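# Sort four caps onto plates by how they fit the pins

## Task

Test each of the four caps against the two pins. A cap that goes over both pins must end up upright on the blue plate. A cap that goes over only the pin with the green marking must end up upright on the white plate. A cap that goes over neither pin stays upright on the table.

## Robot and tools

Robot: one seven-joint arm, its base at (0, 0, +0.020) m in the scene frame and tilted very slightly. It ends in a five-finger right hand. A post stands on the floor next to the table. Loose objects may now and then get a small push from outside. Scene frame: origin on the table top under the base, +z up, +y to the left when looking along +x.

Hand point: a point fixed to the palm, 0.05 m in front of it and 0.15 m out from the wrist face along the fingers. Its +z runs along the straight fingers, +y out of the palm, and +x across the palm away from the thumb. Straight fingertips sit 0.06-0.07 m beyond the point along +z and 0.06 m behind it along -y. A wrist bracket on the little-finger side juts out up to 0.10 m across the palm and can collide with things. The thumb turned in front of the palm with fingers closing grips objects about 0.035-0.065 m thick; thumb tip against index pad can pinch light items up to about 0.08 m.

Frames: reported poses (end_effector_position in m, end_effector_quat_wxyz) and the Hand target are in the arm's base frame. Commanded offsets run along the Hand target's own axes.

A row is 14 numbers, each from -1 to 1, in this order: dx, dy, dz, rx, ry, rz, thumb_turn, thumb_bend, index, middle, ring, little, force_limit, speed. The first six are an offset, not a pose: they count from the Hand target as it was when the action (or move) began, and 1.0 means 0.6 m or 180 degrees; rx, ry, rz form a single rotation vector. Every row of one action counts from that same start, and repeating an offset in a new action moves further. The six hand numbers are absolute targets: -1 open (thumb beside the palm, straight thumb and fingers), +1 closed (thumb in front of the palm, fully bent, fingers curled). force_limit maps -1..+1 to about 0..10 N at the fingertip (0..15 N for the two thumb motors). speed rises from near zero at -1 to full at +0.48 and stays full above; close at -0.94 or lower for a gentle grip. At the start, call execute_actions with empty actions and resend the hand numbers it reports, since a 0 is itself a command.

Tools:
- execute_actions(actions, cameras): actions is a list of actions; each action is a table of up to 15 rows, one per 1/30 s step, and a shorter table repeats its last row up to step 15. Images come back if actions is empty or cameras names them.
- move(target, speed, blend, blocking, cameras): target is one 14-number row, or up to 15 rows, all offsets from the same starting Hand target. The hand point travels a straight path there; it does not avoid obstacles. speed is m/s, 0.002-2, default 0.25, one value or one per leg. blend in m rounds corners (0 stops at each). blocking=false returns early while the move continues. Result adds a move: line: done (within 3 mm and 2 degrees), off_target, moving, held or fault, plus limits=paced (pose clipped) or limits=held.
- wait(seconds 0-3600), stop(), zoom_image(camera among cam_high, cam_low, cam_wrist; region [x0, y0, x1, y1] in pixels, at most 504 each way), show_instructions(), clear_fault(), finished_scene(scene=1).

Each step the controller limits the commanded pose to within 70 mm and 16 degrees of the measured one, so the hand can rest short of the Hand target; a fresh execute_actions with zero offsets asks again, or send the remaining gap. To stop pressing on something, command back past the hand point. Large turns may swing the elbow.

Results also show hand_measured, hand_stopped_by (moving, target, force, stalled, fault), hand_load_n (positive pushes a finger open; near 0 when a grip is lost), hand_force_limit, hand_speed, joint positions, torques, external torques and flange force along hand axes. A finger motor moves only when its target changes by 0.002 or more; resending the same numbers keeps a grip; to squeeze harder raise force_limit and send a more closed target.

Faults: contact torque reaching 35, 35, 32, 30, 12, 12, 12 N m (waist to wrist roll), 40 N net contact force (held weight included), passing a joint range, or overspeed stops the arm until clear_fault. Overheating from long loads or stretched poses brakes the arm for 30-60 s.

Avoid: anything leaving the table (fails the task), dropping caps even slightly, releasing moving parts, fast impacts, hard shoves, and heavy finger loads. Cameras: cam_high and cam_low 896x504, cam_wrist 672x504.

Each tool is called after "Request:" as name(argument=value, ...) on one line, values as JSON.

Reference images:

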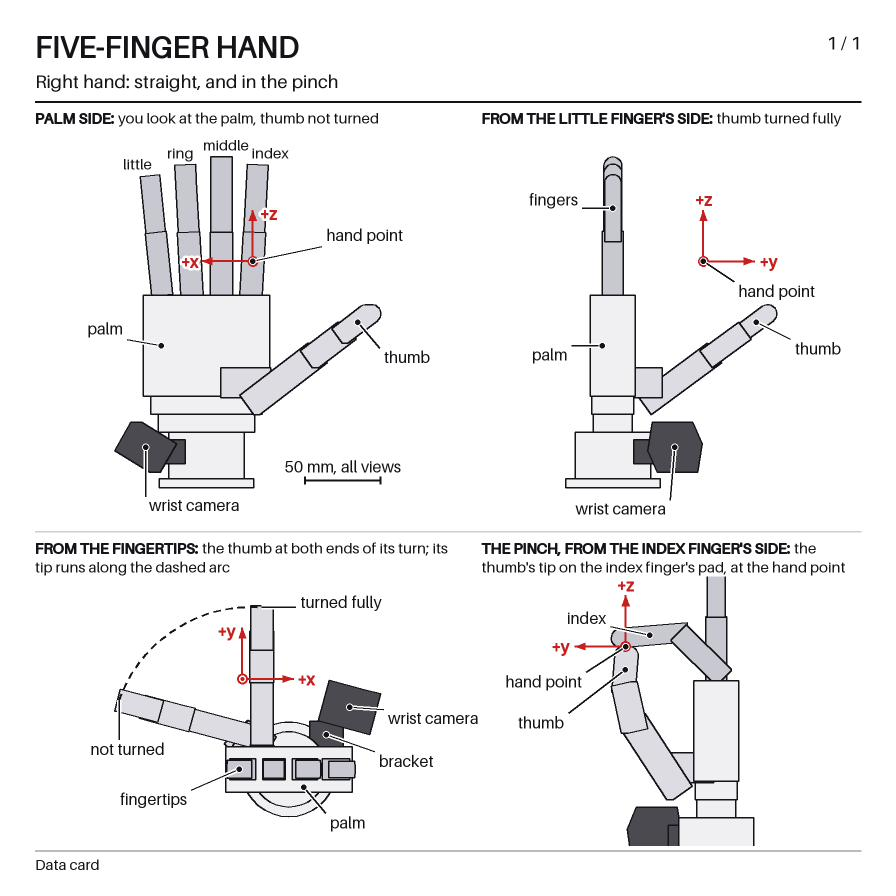

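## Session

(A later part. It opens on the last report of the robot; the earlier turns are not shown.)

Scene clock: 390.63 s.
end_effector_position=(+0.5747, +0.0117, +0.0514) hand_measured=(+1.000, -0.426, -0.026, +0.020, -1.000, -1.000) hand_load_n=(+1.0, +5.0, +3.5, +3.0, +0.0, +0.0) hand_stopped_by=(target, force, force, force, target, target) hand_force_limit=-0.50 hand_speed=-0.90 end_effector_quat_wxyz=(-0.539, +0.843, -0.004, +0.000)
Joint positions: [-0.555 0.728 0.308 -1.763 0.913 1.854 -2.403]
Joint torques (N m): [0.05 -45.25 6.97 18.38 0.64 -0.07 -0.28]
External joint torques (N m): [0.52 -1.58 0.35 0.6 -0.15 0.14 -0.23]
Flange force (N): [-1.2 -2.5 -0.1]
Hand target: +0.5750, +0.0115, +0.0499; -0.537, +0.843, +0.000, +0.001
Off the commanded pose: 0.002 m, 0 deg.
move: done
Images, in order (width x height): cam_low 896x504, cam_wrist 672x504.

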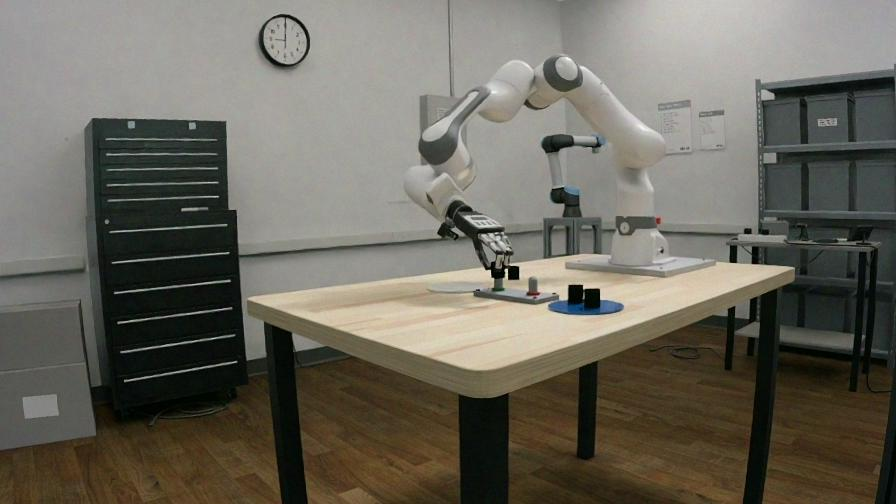

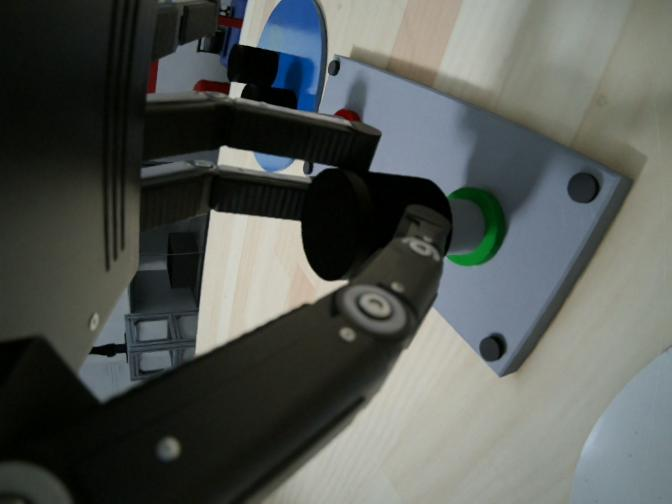

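Request:
move(target=[0,0.0076,0.0035,0,0,0,1,0.0,0.1,0.1,-1,-1,-0.5,-0.9], speed=0.02, cameras=["cam_low"])

Request:
zoom_image(camera="cam_low", region=[460, 230, 540, 310])

Scene clock: 392.10 s.
end_effector_position=(+0.5747, +0.0117, +0.0463) hand_measured=(+1.000, -0.426, -0.026, +0.020, -1.000, -1.000) hand_load_n=(+1.0, +5.0, +3.5, +3.0, +0.0, +0.0) hand_stopped_by=(target, force, force, force, target, target) hand_force_limit=-0.50 hand_speed=-0.90 end_effector_quat_wxyz=(-0.539, +0.842, -0.004, +0.000)
Joint positions: [-0.555 0.739 0.308 -1.759 0.911 1.859 -2.408]
Joint torques (N m): [0.13 -45.31 6.95 18.34 0.65 -0.08 -0.24]
External joint torques (N m): [0.43 -1.51 0.13 0.7 -0.13 0.15 -0.18]
Flange force (N): [-0.7 -2.2 -0.4]
Hand target: +0.5750, +0.0115, +0.0449; -0.537, +0.843, +0.000, +0.001
Off the commanded pose: 0.002 m, 0 deg.
move: done

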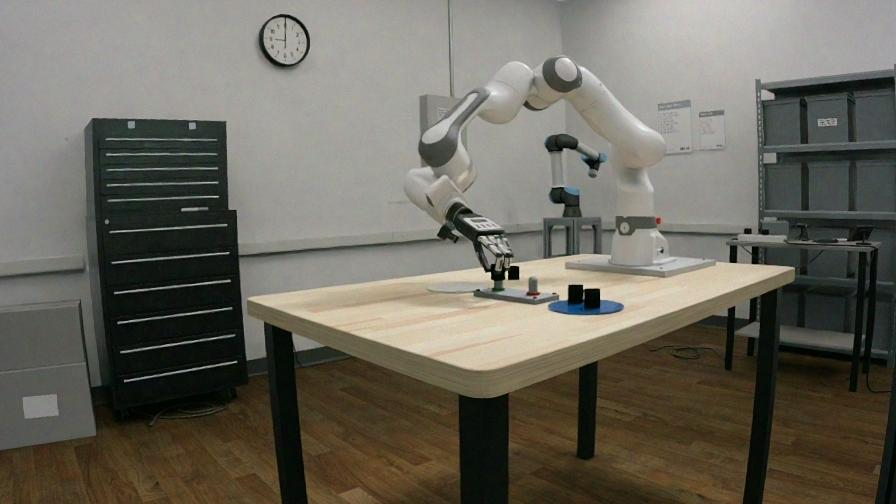

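Scaled by 6.300 from the camera's image (finer frame: 1280x720).

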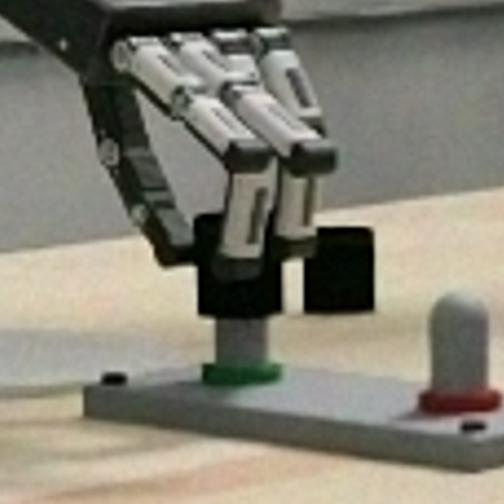

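Request:
move(target=[[0,-0.0409,-0.0191,0,0,0,1,0.0,0.1,0.1,-1,-1,-0.5,-0.9],[-0.0063,-0.111,0.1312,0,0,0,1,0.0,0.1,0.1,-1,-1,-0.5,-0.9],[-0.0063,-0.1018,0.1355,0,0,0,1,0.0,0.1,0.1,-1,-1,-0.5,-0.9]], speed=[0.06,0.1,0.05], cameras=["cam_low","cam_wrist"])

Request:
zoom_image(camera="cam_low", region=[490, 230, 570, 310])

Request:
zoom_image(camera="cam_wrist", region=[260, 100, 560, 340])

Scene clock: 396.83 s.
end_effector_position=(+0.5700, +0.1110, +0.0662) hand_measured=(+1.000, -0.426, -0.026, +0.020, -1.000, -1.000) hand_load_n=(+0.5, +4.5, +4.0, +2.0, +0.0, +0.0) hand_stopped_by=(target, force, force, force, target, target) hand_force_limit=-0.50 hand_speed=-0.90 end_effector_quat_wxyz=(-0.537, +0.843, +0.001, -0.001)
Joint positions: [-0.454 0.647 0.378 -1.884 1.022 1.991 -2.392]
Joint velocities: [0.001 0.001 0 0.002 -0.001 0.005 -0.001]
Joint torques (N m): [-0.07 -42.57 7.93 18.38 0.93 0.01 0.06]
External joint torques (N m): [0.32 -1.38 0.86 0.75 0.43 0.2 0.11]
Flange force (N): [-0.5 -3.0 0.3]
Hand target: +0.5713, +0.1110, +0.0658; -0.537, +0.843, +0.000, +0.001
Off the commanded pose: 0.001 m, 0 deg.
move: done

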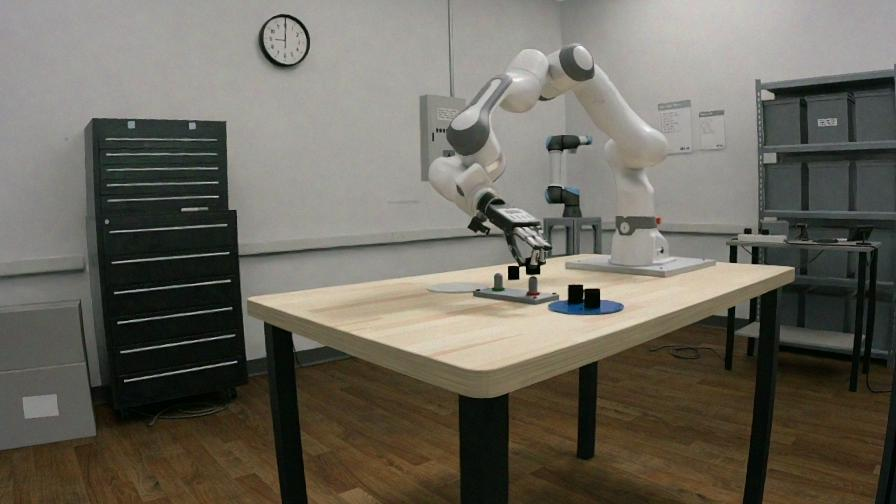

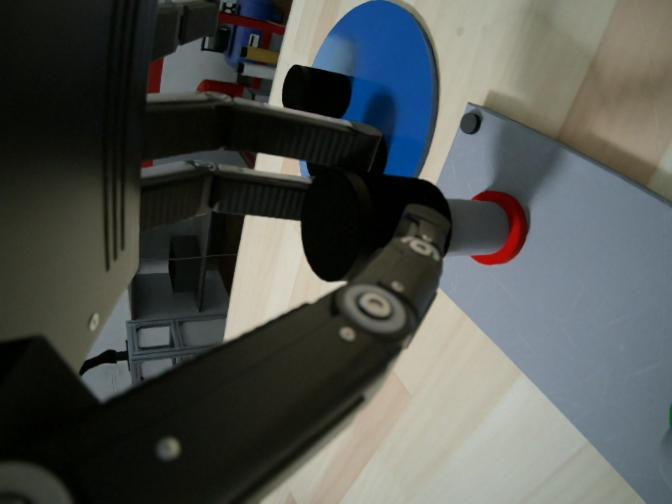

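Scaled by 6.300 from the camera's image (finer frame: 1280x720).

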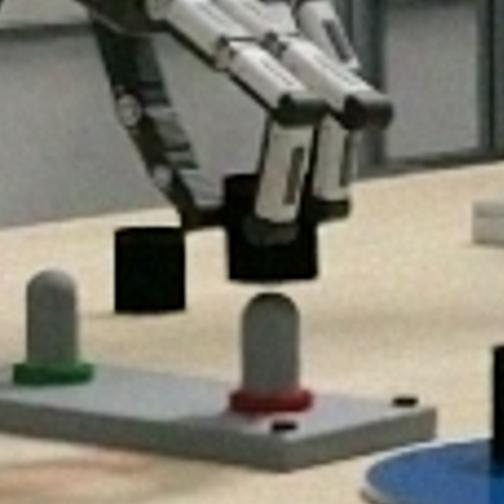

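Scaled by 1.680 from the camera's image (finer frame: 960x720).

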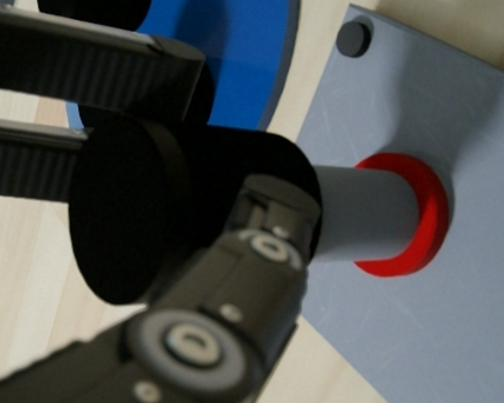

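Request:
move(target=[0.0007,0.0111,0.0037,0,0,0,1,0.0,0.1,0.1,-1,-1,-0.5,-0.9], speed=0.03, cameras=["cam_low","cam_wrist"])

Request:
zoom_image(camera="cam_low", region=[490, 230, 570, 310])

Request:
zoom_image(camera="cam_wrist", region=[260, 100, 560, 340])

Scene clock: 398.90 s.
end_effector_position=(+0.5705, +0.1109, +0.0598) hand_measured=(+1.000, -0.426, -0.026, +0.020, -1.000, -1.000) hand_load_n=(+0.5, +4.5, +4.0, +2.0, +0.0, -0.5) hand_stopped_by=(target, force, force, force, target, target) hand_force_limit=-0.50 hand_speed=-0.90 end_effector_quat_wxyz=(-0.538, +0.843, -0.002, -0.002)
Joint positions: [-0.454 0.664 0.378 -1.878 1.022 1.996 -2.395]
Joint velocities: [0 0.001 0.001 0.003 -0.001 0.003 -0.003]
Joint torques (N m): [-0.08 -42.77 8.05 18.02 0.89 -0.01 -0.24]
External joint torques (N m): [0.21 -1.4 0.76 0.6 0.41 0.21 -0.18]
Flange force (N): [-1.7 -2.7 0.3]
Hand target: +0.5717, +0.1102, +0.0589; -0.537, +0.843, +0.000, +0.001
Off the commanded pose: 0.002 m, 0 deg.
move: done

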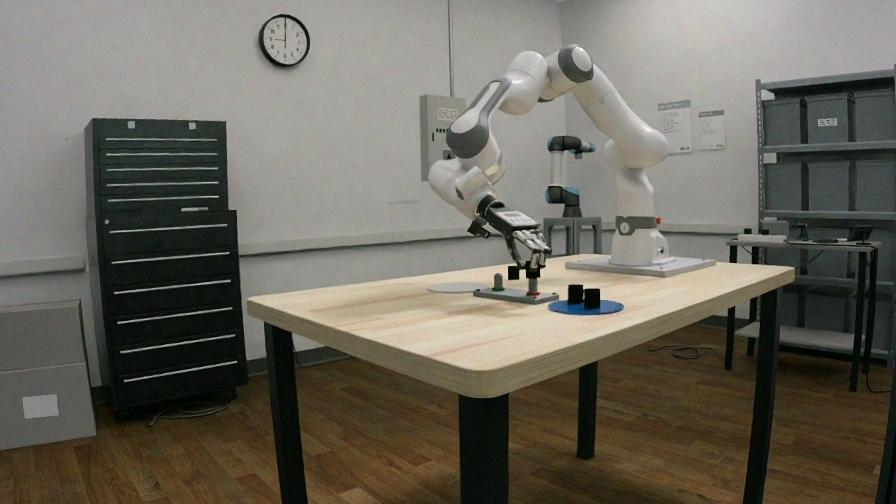

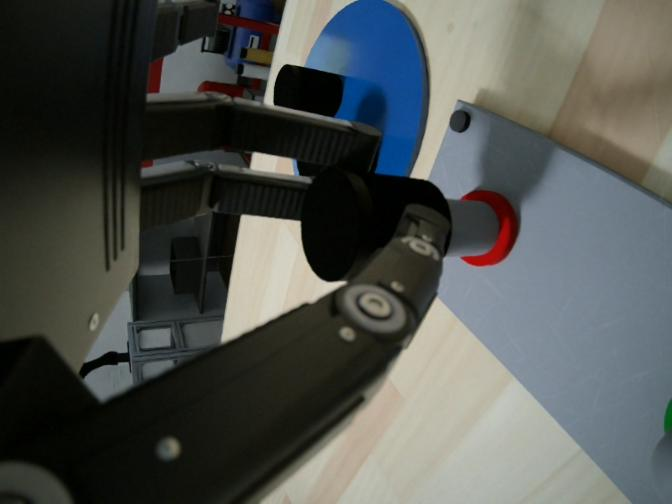

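Scaled by 6.300 from the camera's image (finer frame: 1280x720).

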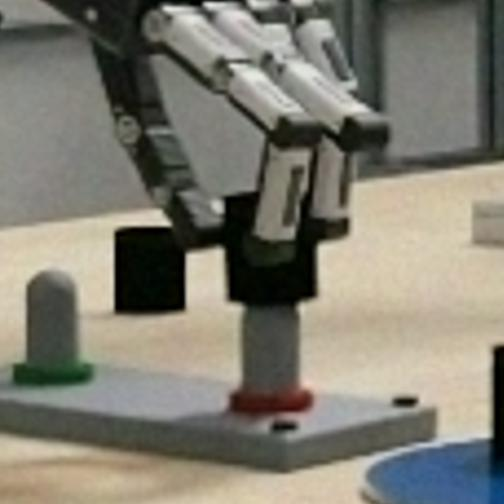

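Scaled by 1.680 from the camera's image (finer frame: 960x720).

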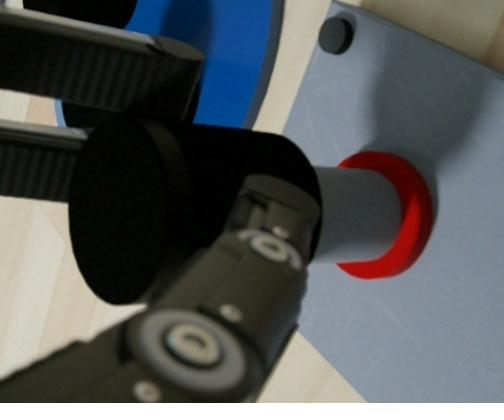

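Request:
move(target=[0,0.0045,0.0021,0,0,0,1,0.0,0.1,0.1,-1,-1,-0.5,-0.9], speed=0.02)

Request:
move(target=[0,0.0045,0.0021,0,0,0,1,0.0,0.1,0.1,-1,-1,-0.5,-0.9], speed=0.02, cameras=["cam_wrist","cam_low"])

Request:
zoom_image(camera="cam_low", region=[490, 230, 570, 310])

Request:
zoom_image(camera="cam_wrist", region=[260, 100, 560, 340])

Scene clock: 400.87 s.
end_effector_position=(+0.5707, +0.1108, +0.0569) hand_measured=(+1.000, -0.426, -0.026, +0.020, -1.000, -1.000) hand_load_n=(+0.0, +4.5, +4.0, +2.0, +0.0, +0.0) hand_stopped_by=(target, force, force, force, target, target) hand_force_limit=-0.50 hand_speed=-0.90 end_effector_quat_wxyz=(-0.538, +0.843, -0.003, -0.002)
Joint positions: [-0.454 0.67 0.378 -1.875 1.022 1.999 -2.398]
Joint torques (N m): [-0.1 -42.92 8.11 18.49 0.87 0.01 -0.3]
External joint torques (N m): [0.3 -1.38 0.83 1.07 0.4 0.22 -0.25]
Flange force (N): [0.1 -2.3 0.4]
Hand target: +0.5717, +0.1102, +0.0559; -0.537, +0.843, +0.000, +0.001
Off the commanded pose: 0.002 m, 0 deg.
move: done

Scene clock: 401.37 s.
end_effector_position=(+0.5712, +0.1105, +0.0545) hand_measured=(+1.000, -0.426, -0.026, +0.020, -1.000, -1.000) hand_load_n=(+0.5, +4.0, +4.0, +1.5, +0.0, +0.0) hand_stopped_by=(target, force, force, force, target, target) hand_force_limit=-0.50 hand_speed=-0.90 end_effector_quat_wxyz=(-0.538, +0.843, -0.003, -0.001)
Joint positions: [-0.454 0.676 0.378 -1.873 1.022 2.002 -2.401]
Joint torques (N m): [0.05 -42.56 7.73 17.82 0.84 0.07 -0.23]
External joint torques (N m): [0.48 -1 0.44 0.47 0.37 0.28 -0.17]
Flange force (N): [-0.9 -1.9 0.8]
Hand target: +0.5717, +0.1102, +0.0529; -0.537, +0.843, +0.000, +0.001
Off the commanded pose: 0.002 m, 0 deg.
move: done
Images, in order (width x height): cam_low 896x504, cam_wrist 672x504.

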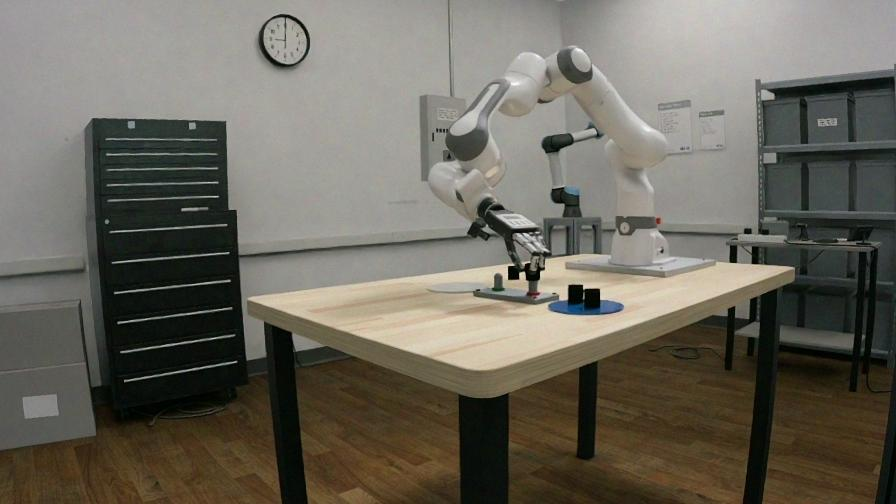

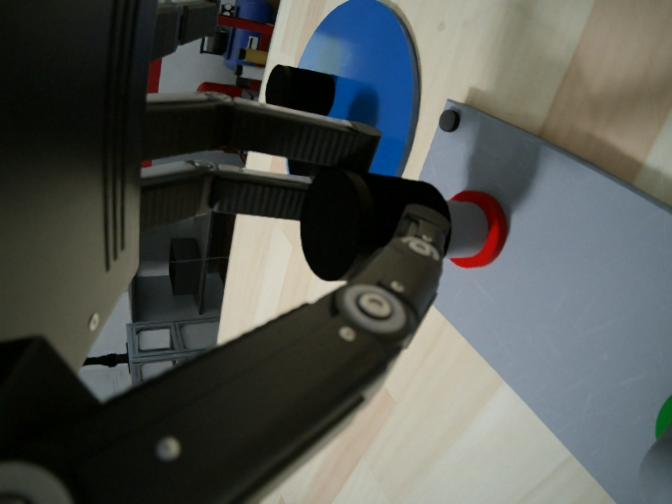

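Scaled by 6.300 from the camera's image (finer frame: 1280x720).

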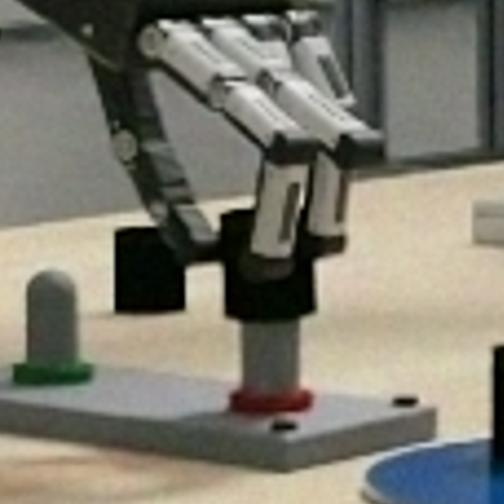

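Scaled by 1.680 from the camera's image (finer frame: 960x720).

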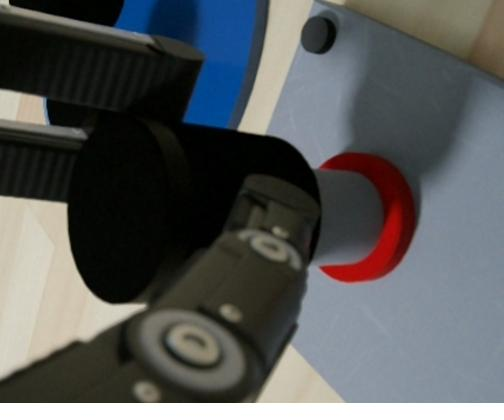

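Request:
move(target=[0,0.003,0.0014,0,0,0,1,0.0,0.1,0.1,-1,-1,-0.5,-0.9], speed=0.02, cameras=["cam_wrist","cam_low"])

Request:
zoom_image(camera="cam_low", region=[490, 230, 570, 310])

Request:
zoom_image(camera="cam_wrist", region=[260, 100, 560, 340])

Scene clock: 403.10 s.
end_effector_position=(+0.5718, +0.1104, +0.0537) hand_measured=(+1.000, -0.426, -0.026, +0.020, -1.000, -1.000) hand_load_n=(+0.0, +3.5, +4.5, +0.5, +0.0, +0.0) hand_stopped_by=(target, force, force, force, target, target) hand_force_limit=-0.50 hand_speed=-0.90 end_effector_quat_wxyz=(-0.538, +0.843, -0.003, +0.000)
Joint positions: [-0.454 0.679 0.378 -1.87 1.022 2.002 -2.403]
Joint torques (N m): [-0.02 -41.85 7.29 17.25 0.59 0.27 -0.36]
External joint torques (N m): [0.31 -0.08 -0.15 -0.18 0.12 0.49 -0.31]
Flange force (N): [-1.5 0.1 1.3]
Hand target: +0.5717, +0.1102, +0.0509; -0.537, +0.843, +0.000, +0.001
Off the commanded pose: 0.003 m, 0 deg.
move: done
Images, in order (width x height): cam_low 896x504, cam_wrist 672x504.

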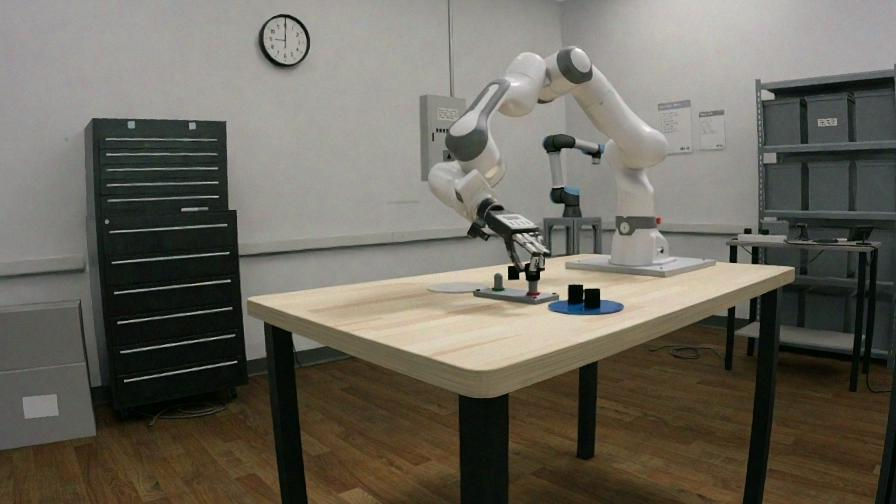

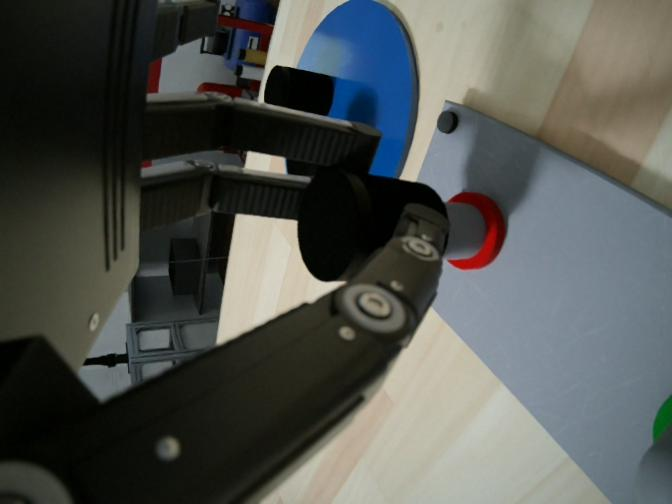

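Scaled by 6.300 from the camera's image (finer frame: 1280x720).

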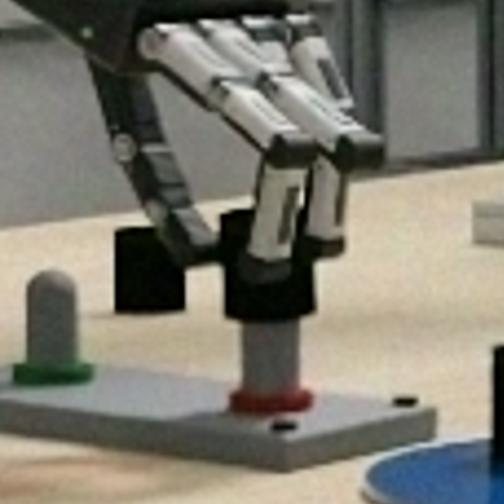

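Scaled by 1.680 from the camera's image (finer frame: 960x720).

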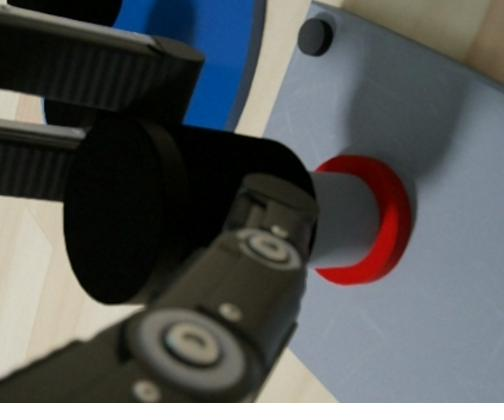

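Request:
move(target=[[0.0025,-0.0008,-0.0004,0,0,0,1,0.0,0.1,0.1,-1,-1,-0.5,-0.9],[-0.0025,-0.0008,-0.0004,0,0,0,1,0.0,0.1,0.1,-1,-1,-0.5,-0.9],[0,-0.0018,0.0018,0,0,0,1,0.0,0.1,0.1,-1,-1,-0.5,-0.9],[0,0.0002,-0.0026,0,0,0,1,0.0,0.1,0.1,-1,-1,-0.5,-0.9],[0,-0.0008,-0.0004,0,0,0,1,0.0,0.1,0.1,-1,-1,-0.5,-0.9]], speed=0.01, blend=0.0003, cameras=["cam_wrist","cam_low"])

Request:
zoom_image(camera="cam_low", region=[490, 230, 570, 310])

Request:
zoom_image(camera="cam_wrist", region=[260, 100, 560, 340])

Scene clock: 407.03 s.
end_effector_position=(+0.5715, +0.1107, +0.0528) hand_measured=(+1.000, -0.426, -0.026, +0.020, -1.000, -1.000) hand_load_n=(-0.5, +3.0, +3.5, +0.0, +0.0, +0.0) hand_stopped_by=(target, force, force, force, target, target) hand_force_limit=-0.50 hand_speed=-0.90 end_effector_quat_wxyz=(-0.538, +0.843, -0.002, +0.000)
Joint positions: [-0.453 0.68 0.378 -1.871 1.022 2.004 -2.405]
Joint torques (N m): [-0.06 -43.9 7.72 17.84 0.84 0.04 -0.26]
External joint torques (N m): [0.36 -2.19 0.35 0.46 0.38 0.25 -0.21]
Flange force (N): [-3.8 -4.2 -0.4]
Hand target: +0.5717, +0.1102, +0.0515; -0.537, +0.843, +0.000, +0.001
Off the commanded pose: 0.001 m, 0 deg.
move: done
Images, in order (width x height): cam_low 896x504, cam_wrist 672x504.

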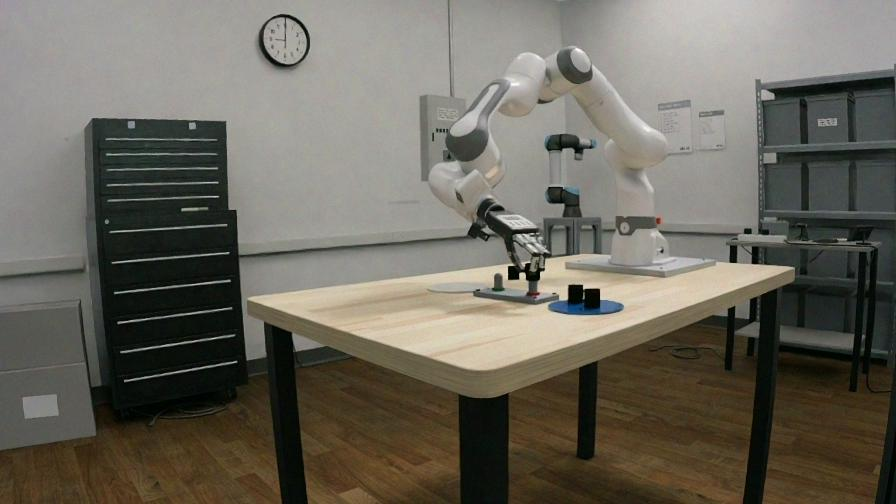

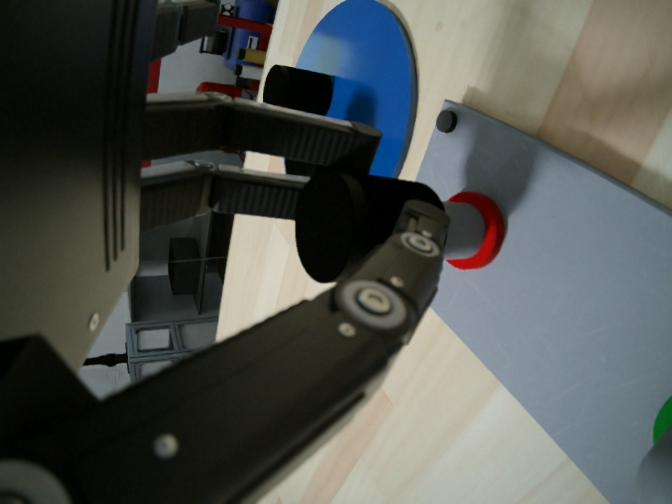

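Scaled by 6.300 from the camera's image (finer frame: 1280x720).

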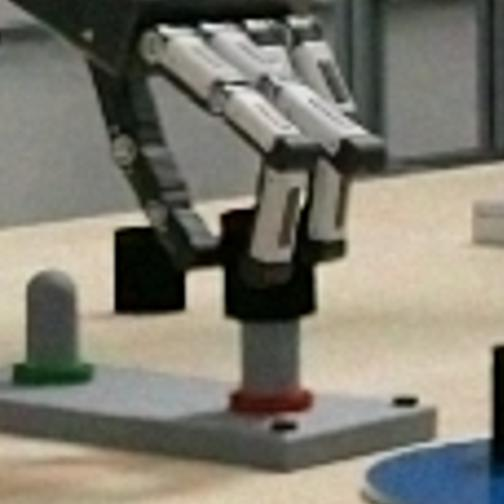

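Scaled by 1.680 from the camera's image (finer frame: 960x720).

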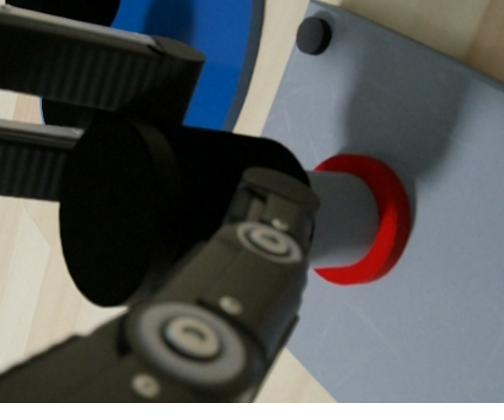

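Request:
move(target=[[0,-0.001,-0.0005,0,0,0,1,0.0,0.1,0.1,-1,-1,-0.5,-0.9],[0,-0.001,-0.0005,0,0,0,1,-0.48,-0.1,-0.06,-1,-1,-0.5,-0.88]], speed=0.02, cameras=["cam_wrist","cam_low"])

Request:
zoom_image(camera="cam_low", region=[490, 230, 570, 310])

Request:
zoom_image(camera="cam_wrist", region=[260, 100, 560, 340])

Scene clock: 409.57 s.
end_effector_position=(+0.5715, +0.1107, +0.0528) hand_measured=(+1.000, -0.480, -0.100, -0.060, -1.000, -1.000) hand_load_n=(+0.0, +0.0, +0.0, +0.0, +0.0, +0.0) hand_stopped_by=(target, target, target, target, target, target) hand_force_limit=-0.50 hand_speed=-0.88 end_effector_quat_wxyz=(-0.538, +0.843, -0.002, +0.000)
Joint positions: [-0.453 0.68 0.378 -1.871 1.022 2.004 -2.405]
Joint torques (N m): [-0.11 -44.03 7.64 17.87 0.84 -0.01 -0.2]
External joint torques (N m): [0.42 -2.48 0.4 0.59 0.38 0.19 -0.15]
Flange force (N): [-3.8 -4.8 -0.6]
Hand target: +0.5717, +0.1102, +0.0521; -0.537, +0.843, +0.000, +0.001
Off the commanded pose: 0.001 m, 0 deg.
move: done
Images, in order (width x height): cam_low 896x504, cam_wrist 672x504.

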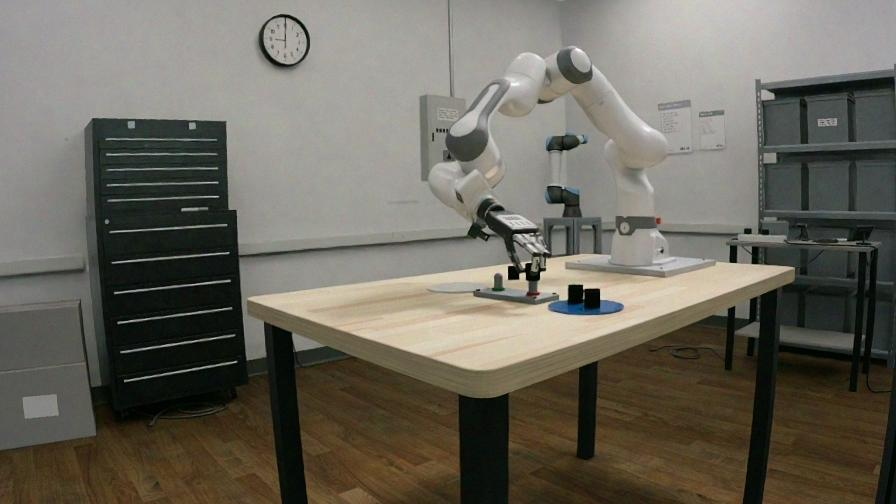

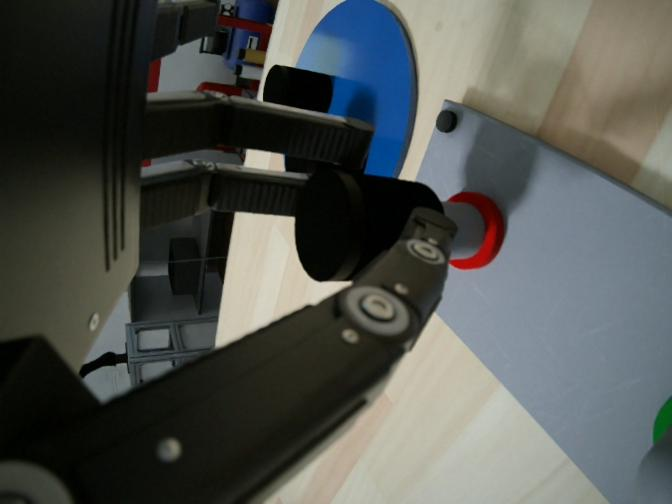

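Scaled by 6.300 from the camera's image (finer frame: 1280x720).

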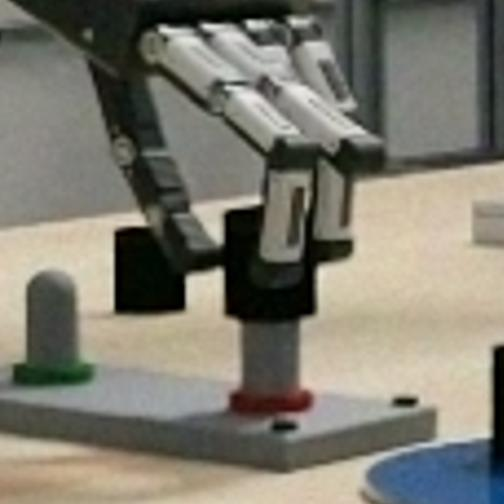

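Scaled by 1.680 from the camera's image (finer frame: 960x720).

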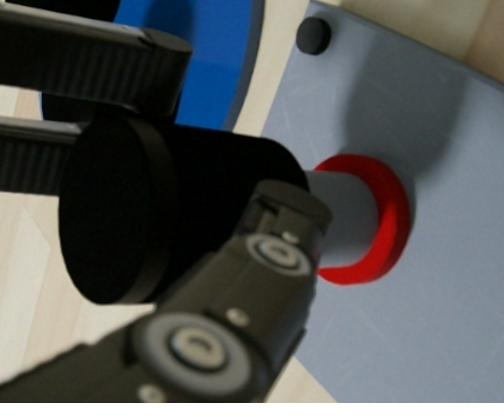

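Request:
move(target=[[0,0,0,0,0,0,1,0.0,0.1,0.1,-1,-1,-0.5,-0.9],[0,-0.0604,-0.0282,0,0,0,1,0.0,0.1,0.1,-1,-1,-0.5,-0.9]], speed=0.05, cameras=["cam_wrist","cam_low"])

Request:
zoom_image(camera="cam_low", region=[490, 210, 570, 290])

Request:
zoom_image(camera="cam_wrist", region=[260, 100, 560, 340])

Scene clock: 413.97 s.
end_effector_position=(+0.5719, +0.1093, +0.0900) hand_measured=(+1.000, -0.378, -0.028, +0.100, -1.000, -1.000) hand_load_n=(-1.5, +3.5, +4.5, -0.5, +0.0, +0.0) hand_stopped_by=(target, force, force, target, target, target) hand_force_limit=-0.50 hand_speed=-0.90 end_effector_quat_wxyz=(-0.535, +0.845, +0.003, +0.002)
Joint positions: [-0.46 0.597 0.381 -1.894 1.023 1.97 -2.368]
Joint velocities: [0 0 0 -0.001 0.001 -0.001 0.005]
Joint torques (N m): [-0.65 -42.98 7.56 18.38 1 -0.17 0.09]
External joint torques (N m): [-0.15 -2.44 0.99 0.18 0.43 -0.03 0.14]
Flange force (N): [-5.6 -5.5 -1.0]
Hand target: +0.5717, +0.1102, +0.0921; -0.537, +0.843, +0.000, +0.001
Off the commanded pose: 0.002 m, 0 deg.
move: done
Images, in order (width x height): cam_low 896x504, cam_wrist 672x504.

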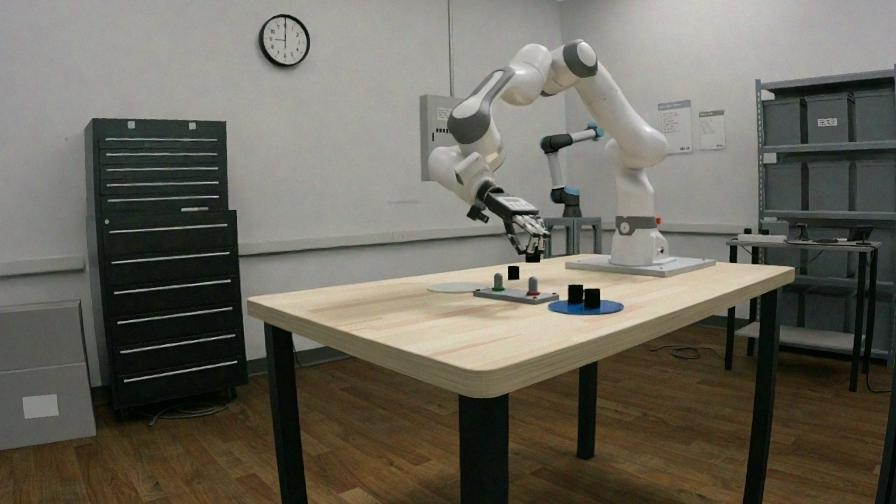

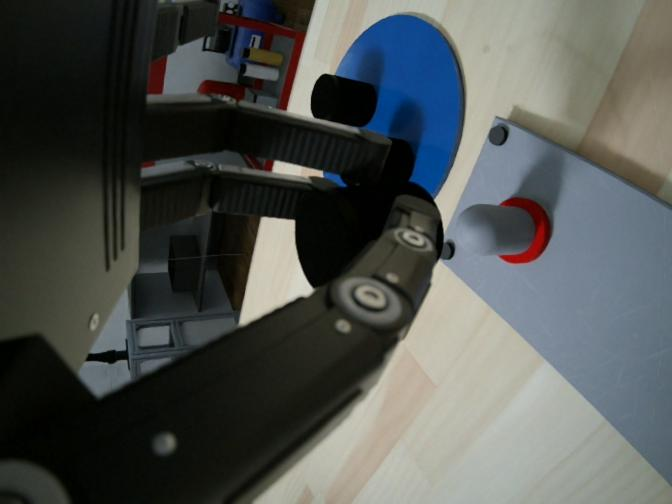

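Scaled by 6.300 from the camera's image (finer frame: 1280x720).

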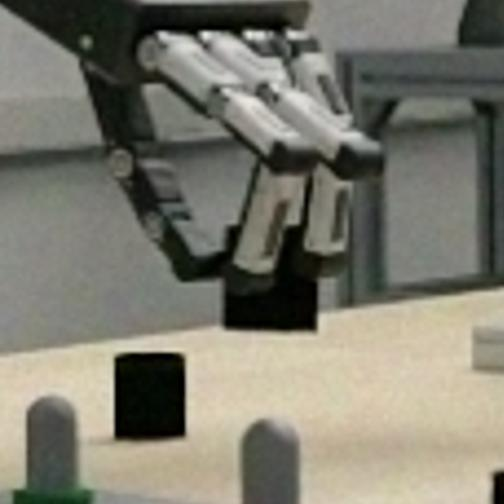

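Scaled by 1.680 from the camera's image (finer frame: 960x720).

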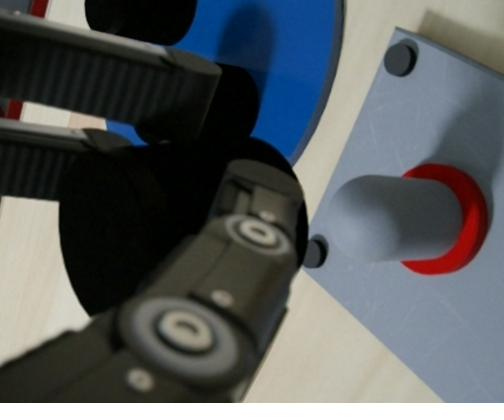

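Request:
move(target=[-0.0287,0.1892,-0.3782,0,0,0,1,0.0,0.1,0.1,-1,-1,-0.5,-0.9], speed=0.1)

Request:
move(target=[0,0,0,0,-0.0235,0.0503,1,0.0,0.1,0.1,-1,-1,-0.5,-0.9], speed=0.1, cameras=["all"])

Request:
zoom_image(camera="cam_low", region=[420, 200, 520, 300])

Request:
zoom_image(camera="cam_wrist", region=[260, 100, 560, 340])

Scene clock: 419.57 s.
end_effector_position=(+0.5550, -0.1440, +0.0857) hand_measured=(+1.000, -0.378, -0.028, +0.100, -1.000, -1.000) hand_load_n=(-1.5, +3.5, +4.5, +0.0, +0.0, +0.0) hand_stopped_by=(target, force, force, target, target, target) hand_force_limit=-0.50 hand_speed=-0.90 end_effector_quat_wxyz=(-0.537, +0.844, -0.003, +0.002)
Joint positions: [-0.726 0.773 0.229 -1.552 0.767 1.584 -2.389]
Joint velocities: [0 -0.001 0.001 0.001 0 -0.004 0]
Joint torques (N m): [-0.55 -48.09 5.81 19.79 1.27 -0.25 -0.24]
External joint torques (N m): [-0.2 -1.51 0.18 0.62 -0.11 -0.07 -0.19]
Flange force (N): [-1.6 -2.3 -0.8]
Hand target: +0.5542, -0.1435, +0.0852; -0.537, +0.843, +0.000, +0.001
Off the commanded pose: 0.001 m, 0 deg.
move: done

Scene clock: 421.57 s.
end_effector_position=(+0.5552, -0.1438, +0.0854) hand_measured=(+1.000, -0.378, -0.028, +0.100, -1.000, -1.000) hand_load_n=(-1.5, +3.5, +4.5, +0.0, +0.0, +0.0) hand_stopped_by=(target, force, force, target, target, target) hand_force_limit=-0.50 hand_speed=-0.90 end_effector_quat_wxyz=(-0.535, +0.841, -0.044, -0.069)
Joint positions: [-0.667 0.86 0.184 -1.404 0.741 1.487 -2.209]
Joint velocities: [0 0 0.001 0 -0.001 -0.001 0.005]
Joint torques (N m): [-0.03 -50.33 5.29 20.15 1.47 -0.23 0.12]
External joint torques (N m): [0.4 -1.62 0.21 0.67 -0.08 -0.03 0.17]
Flange force (N): [-1.0 -2.6 -0.2]
Hand target: +0.5542, -0.1435, +0.0852; -0.535, +0.840, -0.047, -0.073
Off the commanded pose: 0.001 m, 0 deg.
move: done

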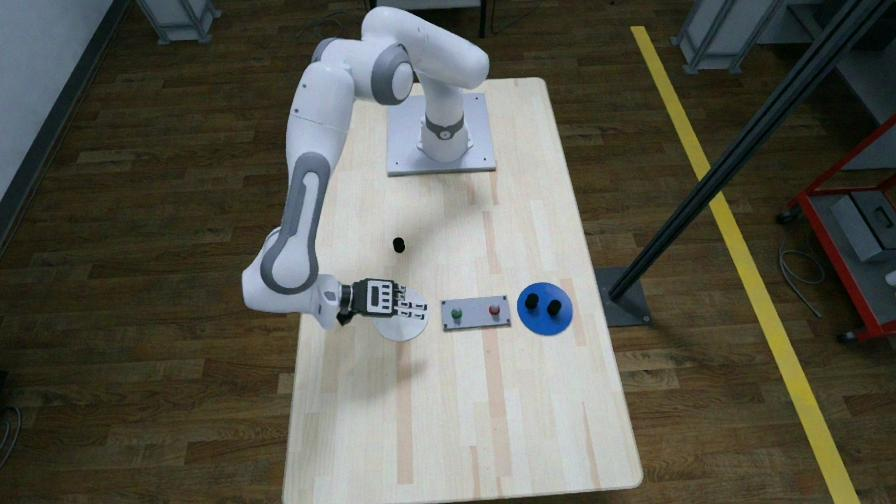

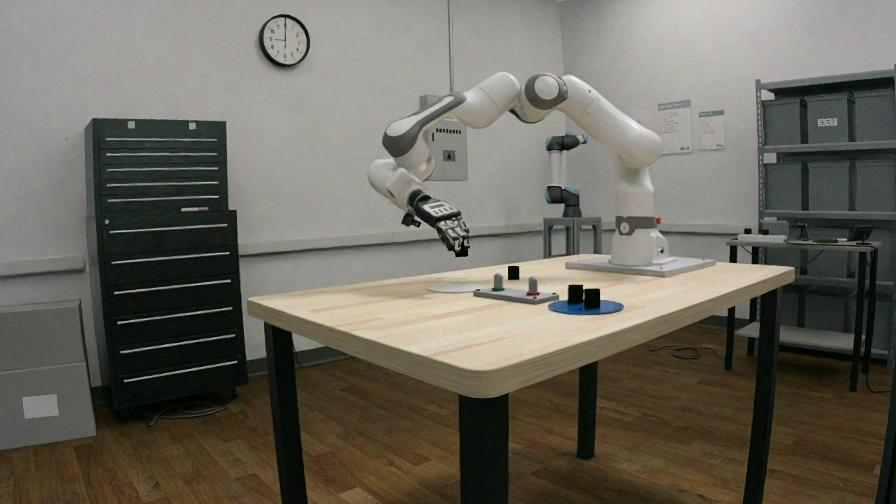

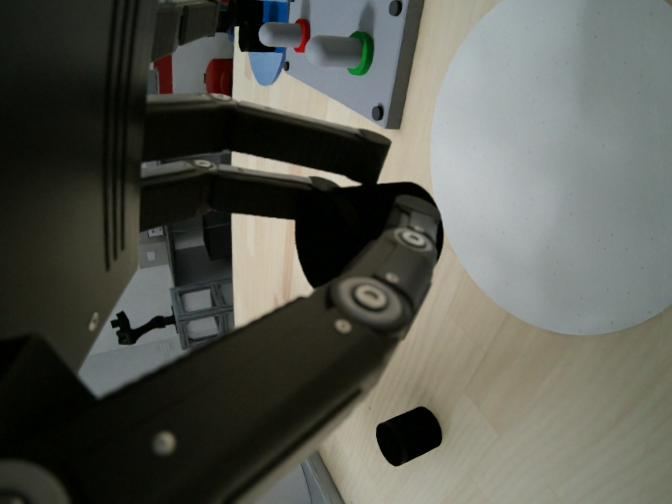

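Scaled by 5.040 from the camera's image (finer frame: 1280x720).

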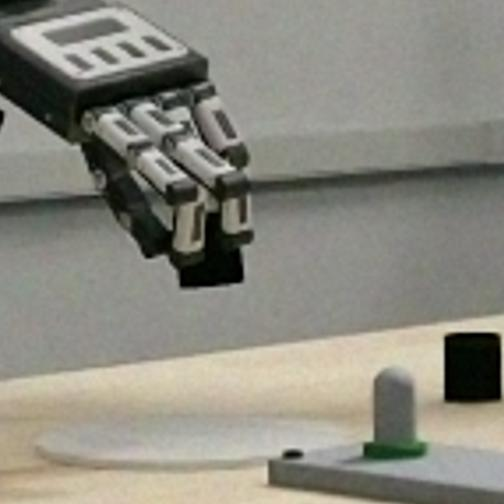

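Scaled by 1.680 from the camera's image (finer frame: 960x720).

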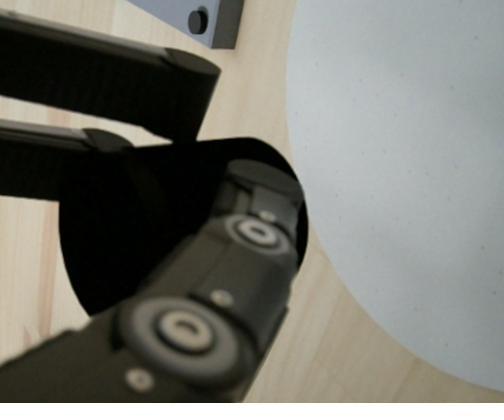

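Request:
move(target=[0.0173,0.0807,0.0597,0,0,0,1,0.0,0.1,0.1,-1,-1,-0.5,-0.9], speed=0.07, cameras=["cam_low","cam_wrist"])

Request:
zoom_image(camera="cam_low", region=[420, 230, 500, 310])

Scene clock: 430.83 s.
end_effector_position=(+0.5538, -0.1304, +0.0264) hand_measured=(+1.000, -0.378, -0.028, +0.100, -1.000, -1.000) hand_load_n=(-1.5, +3.5, +4.5, +0.0, +0.0, +0.0) hand_stopped_by=(target, force, force, target, target, target) hand_force_limit=-0.50 hand_speed=-0.90 end_effector_quat_wxyz=(-0.537, +0.839, -0.050, -0.075)
Joint positions: [-0.647 0.957 0.184 -1.395 0.738 1.554 -2.244]
Joint velocities: [0 -0.001 0 0 0 0.002 -0.006]
Joint torques (N m): [-0.07 -51.09 5.61 19.3 1.27 0.02 -0.36]
External joint torques (N m): [0.4 -1.69 0.23 0.62 -0.09 0.28 -0.3]
Flange force (N): [-2.5 -2.5 0.8]
Hand target: +0.5543, -0.1315, +0.0253; -0.535, +0.840, -0.047, -0.073
Off the commanded pose: 0.002 m, 1 deg.
move: done

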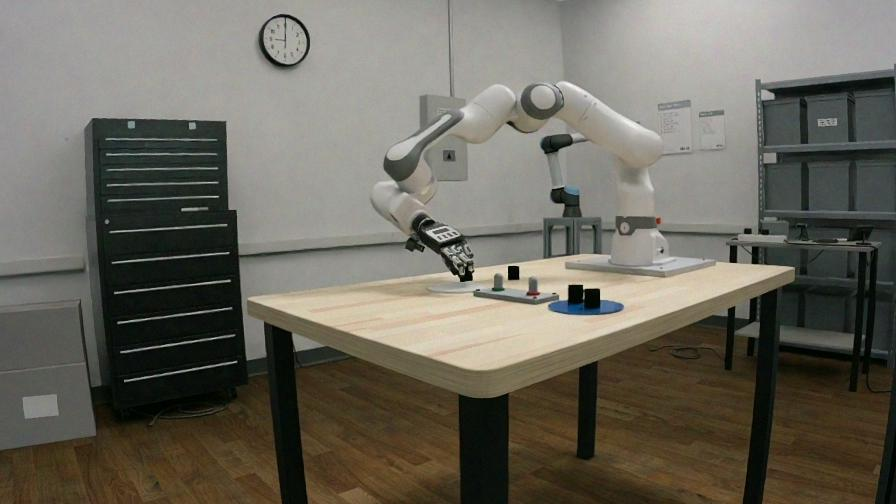

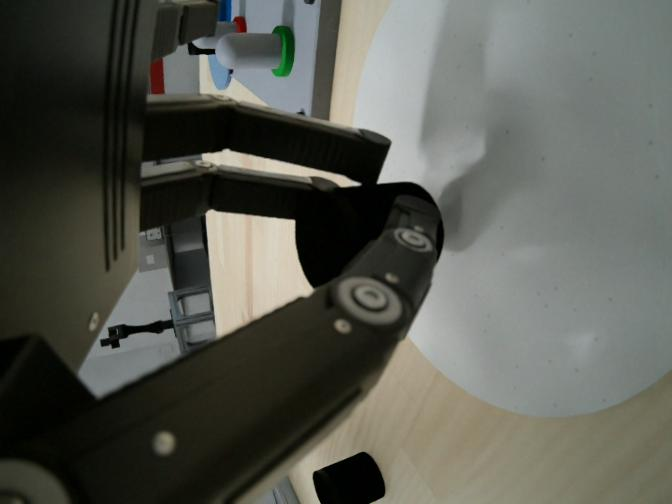

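Scaled by 6.300 from the camera's image (finer frame: 1280x720).

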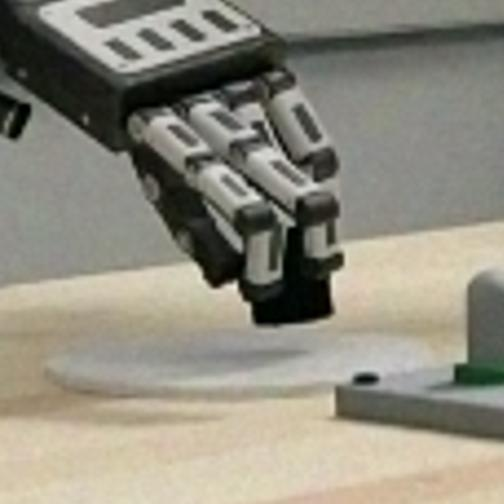

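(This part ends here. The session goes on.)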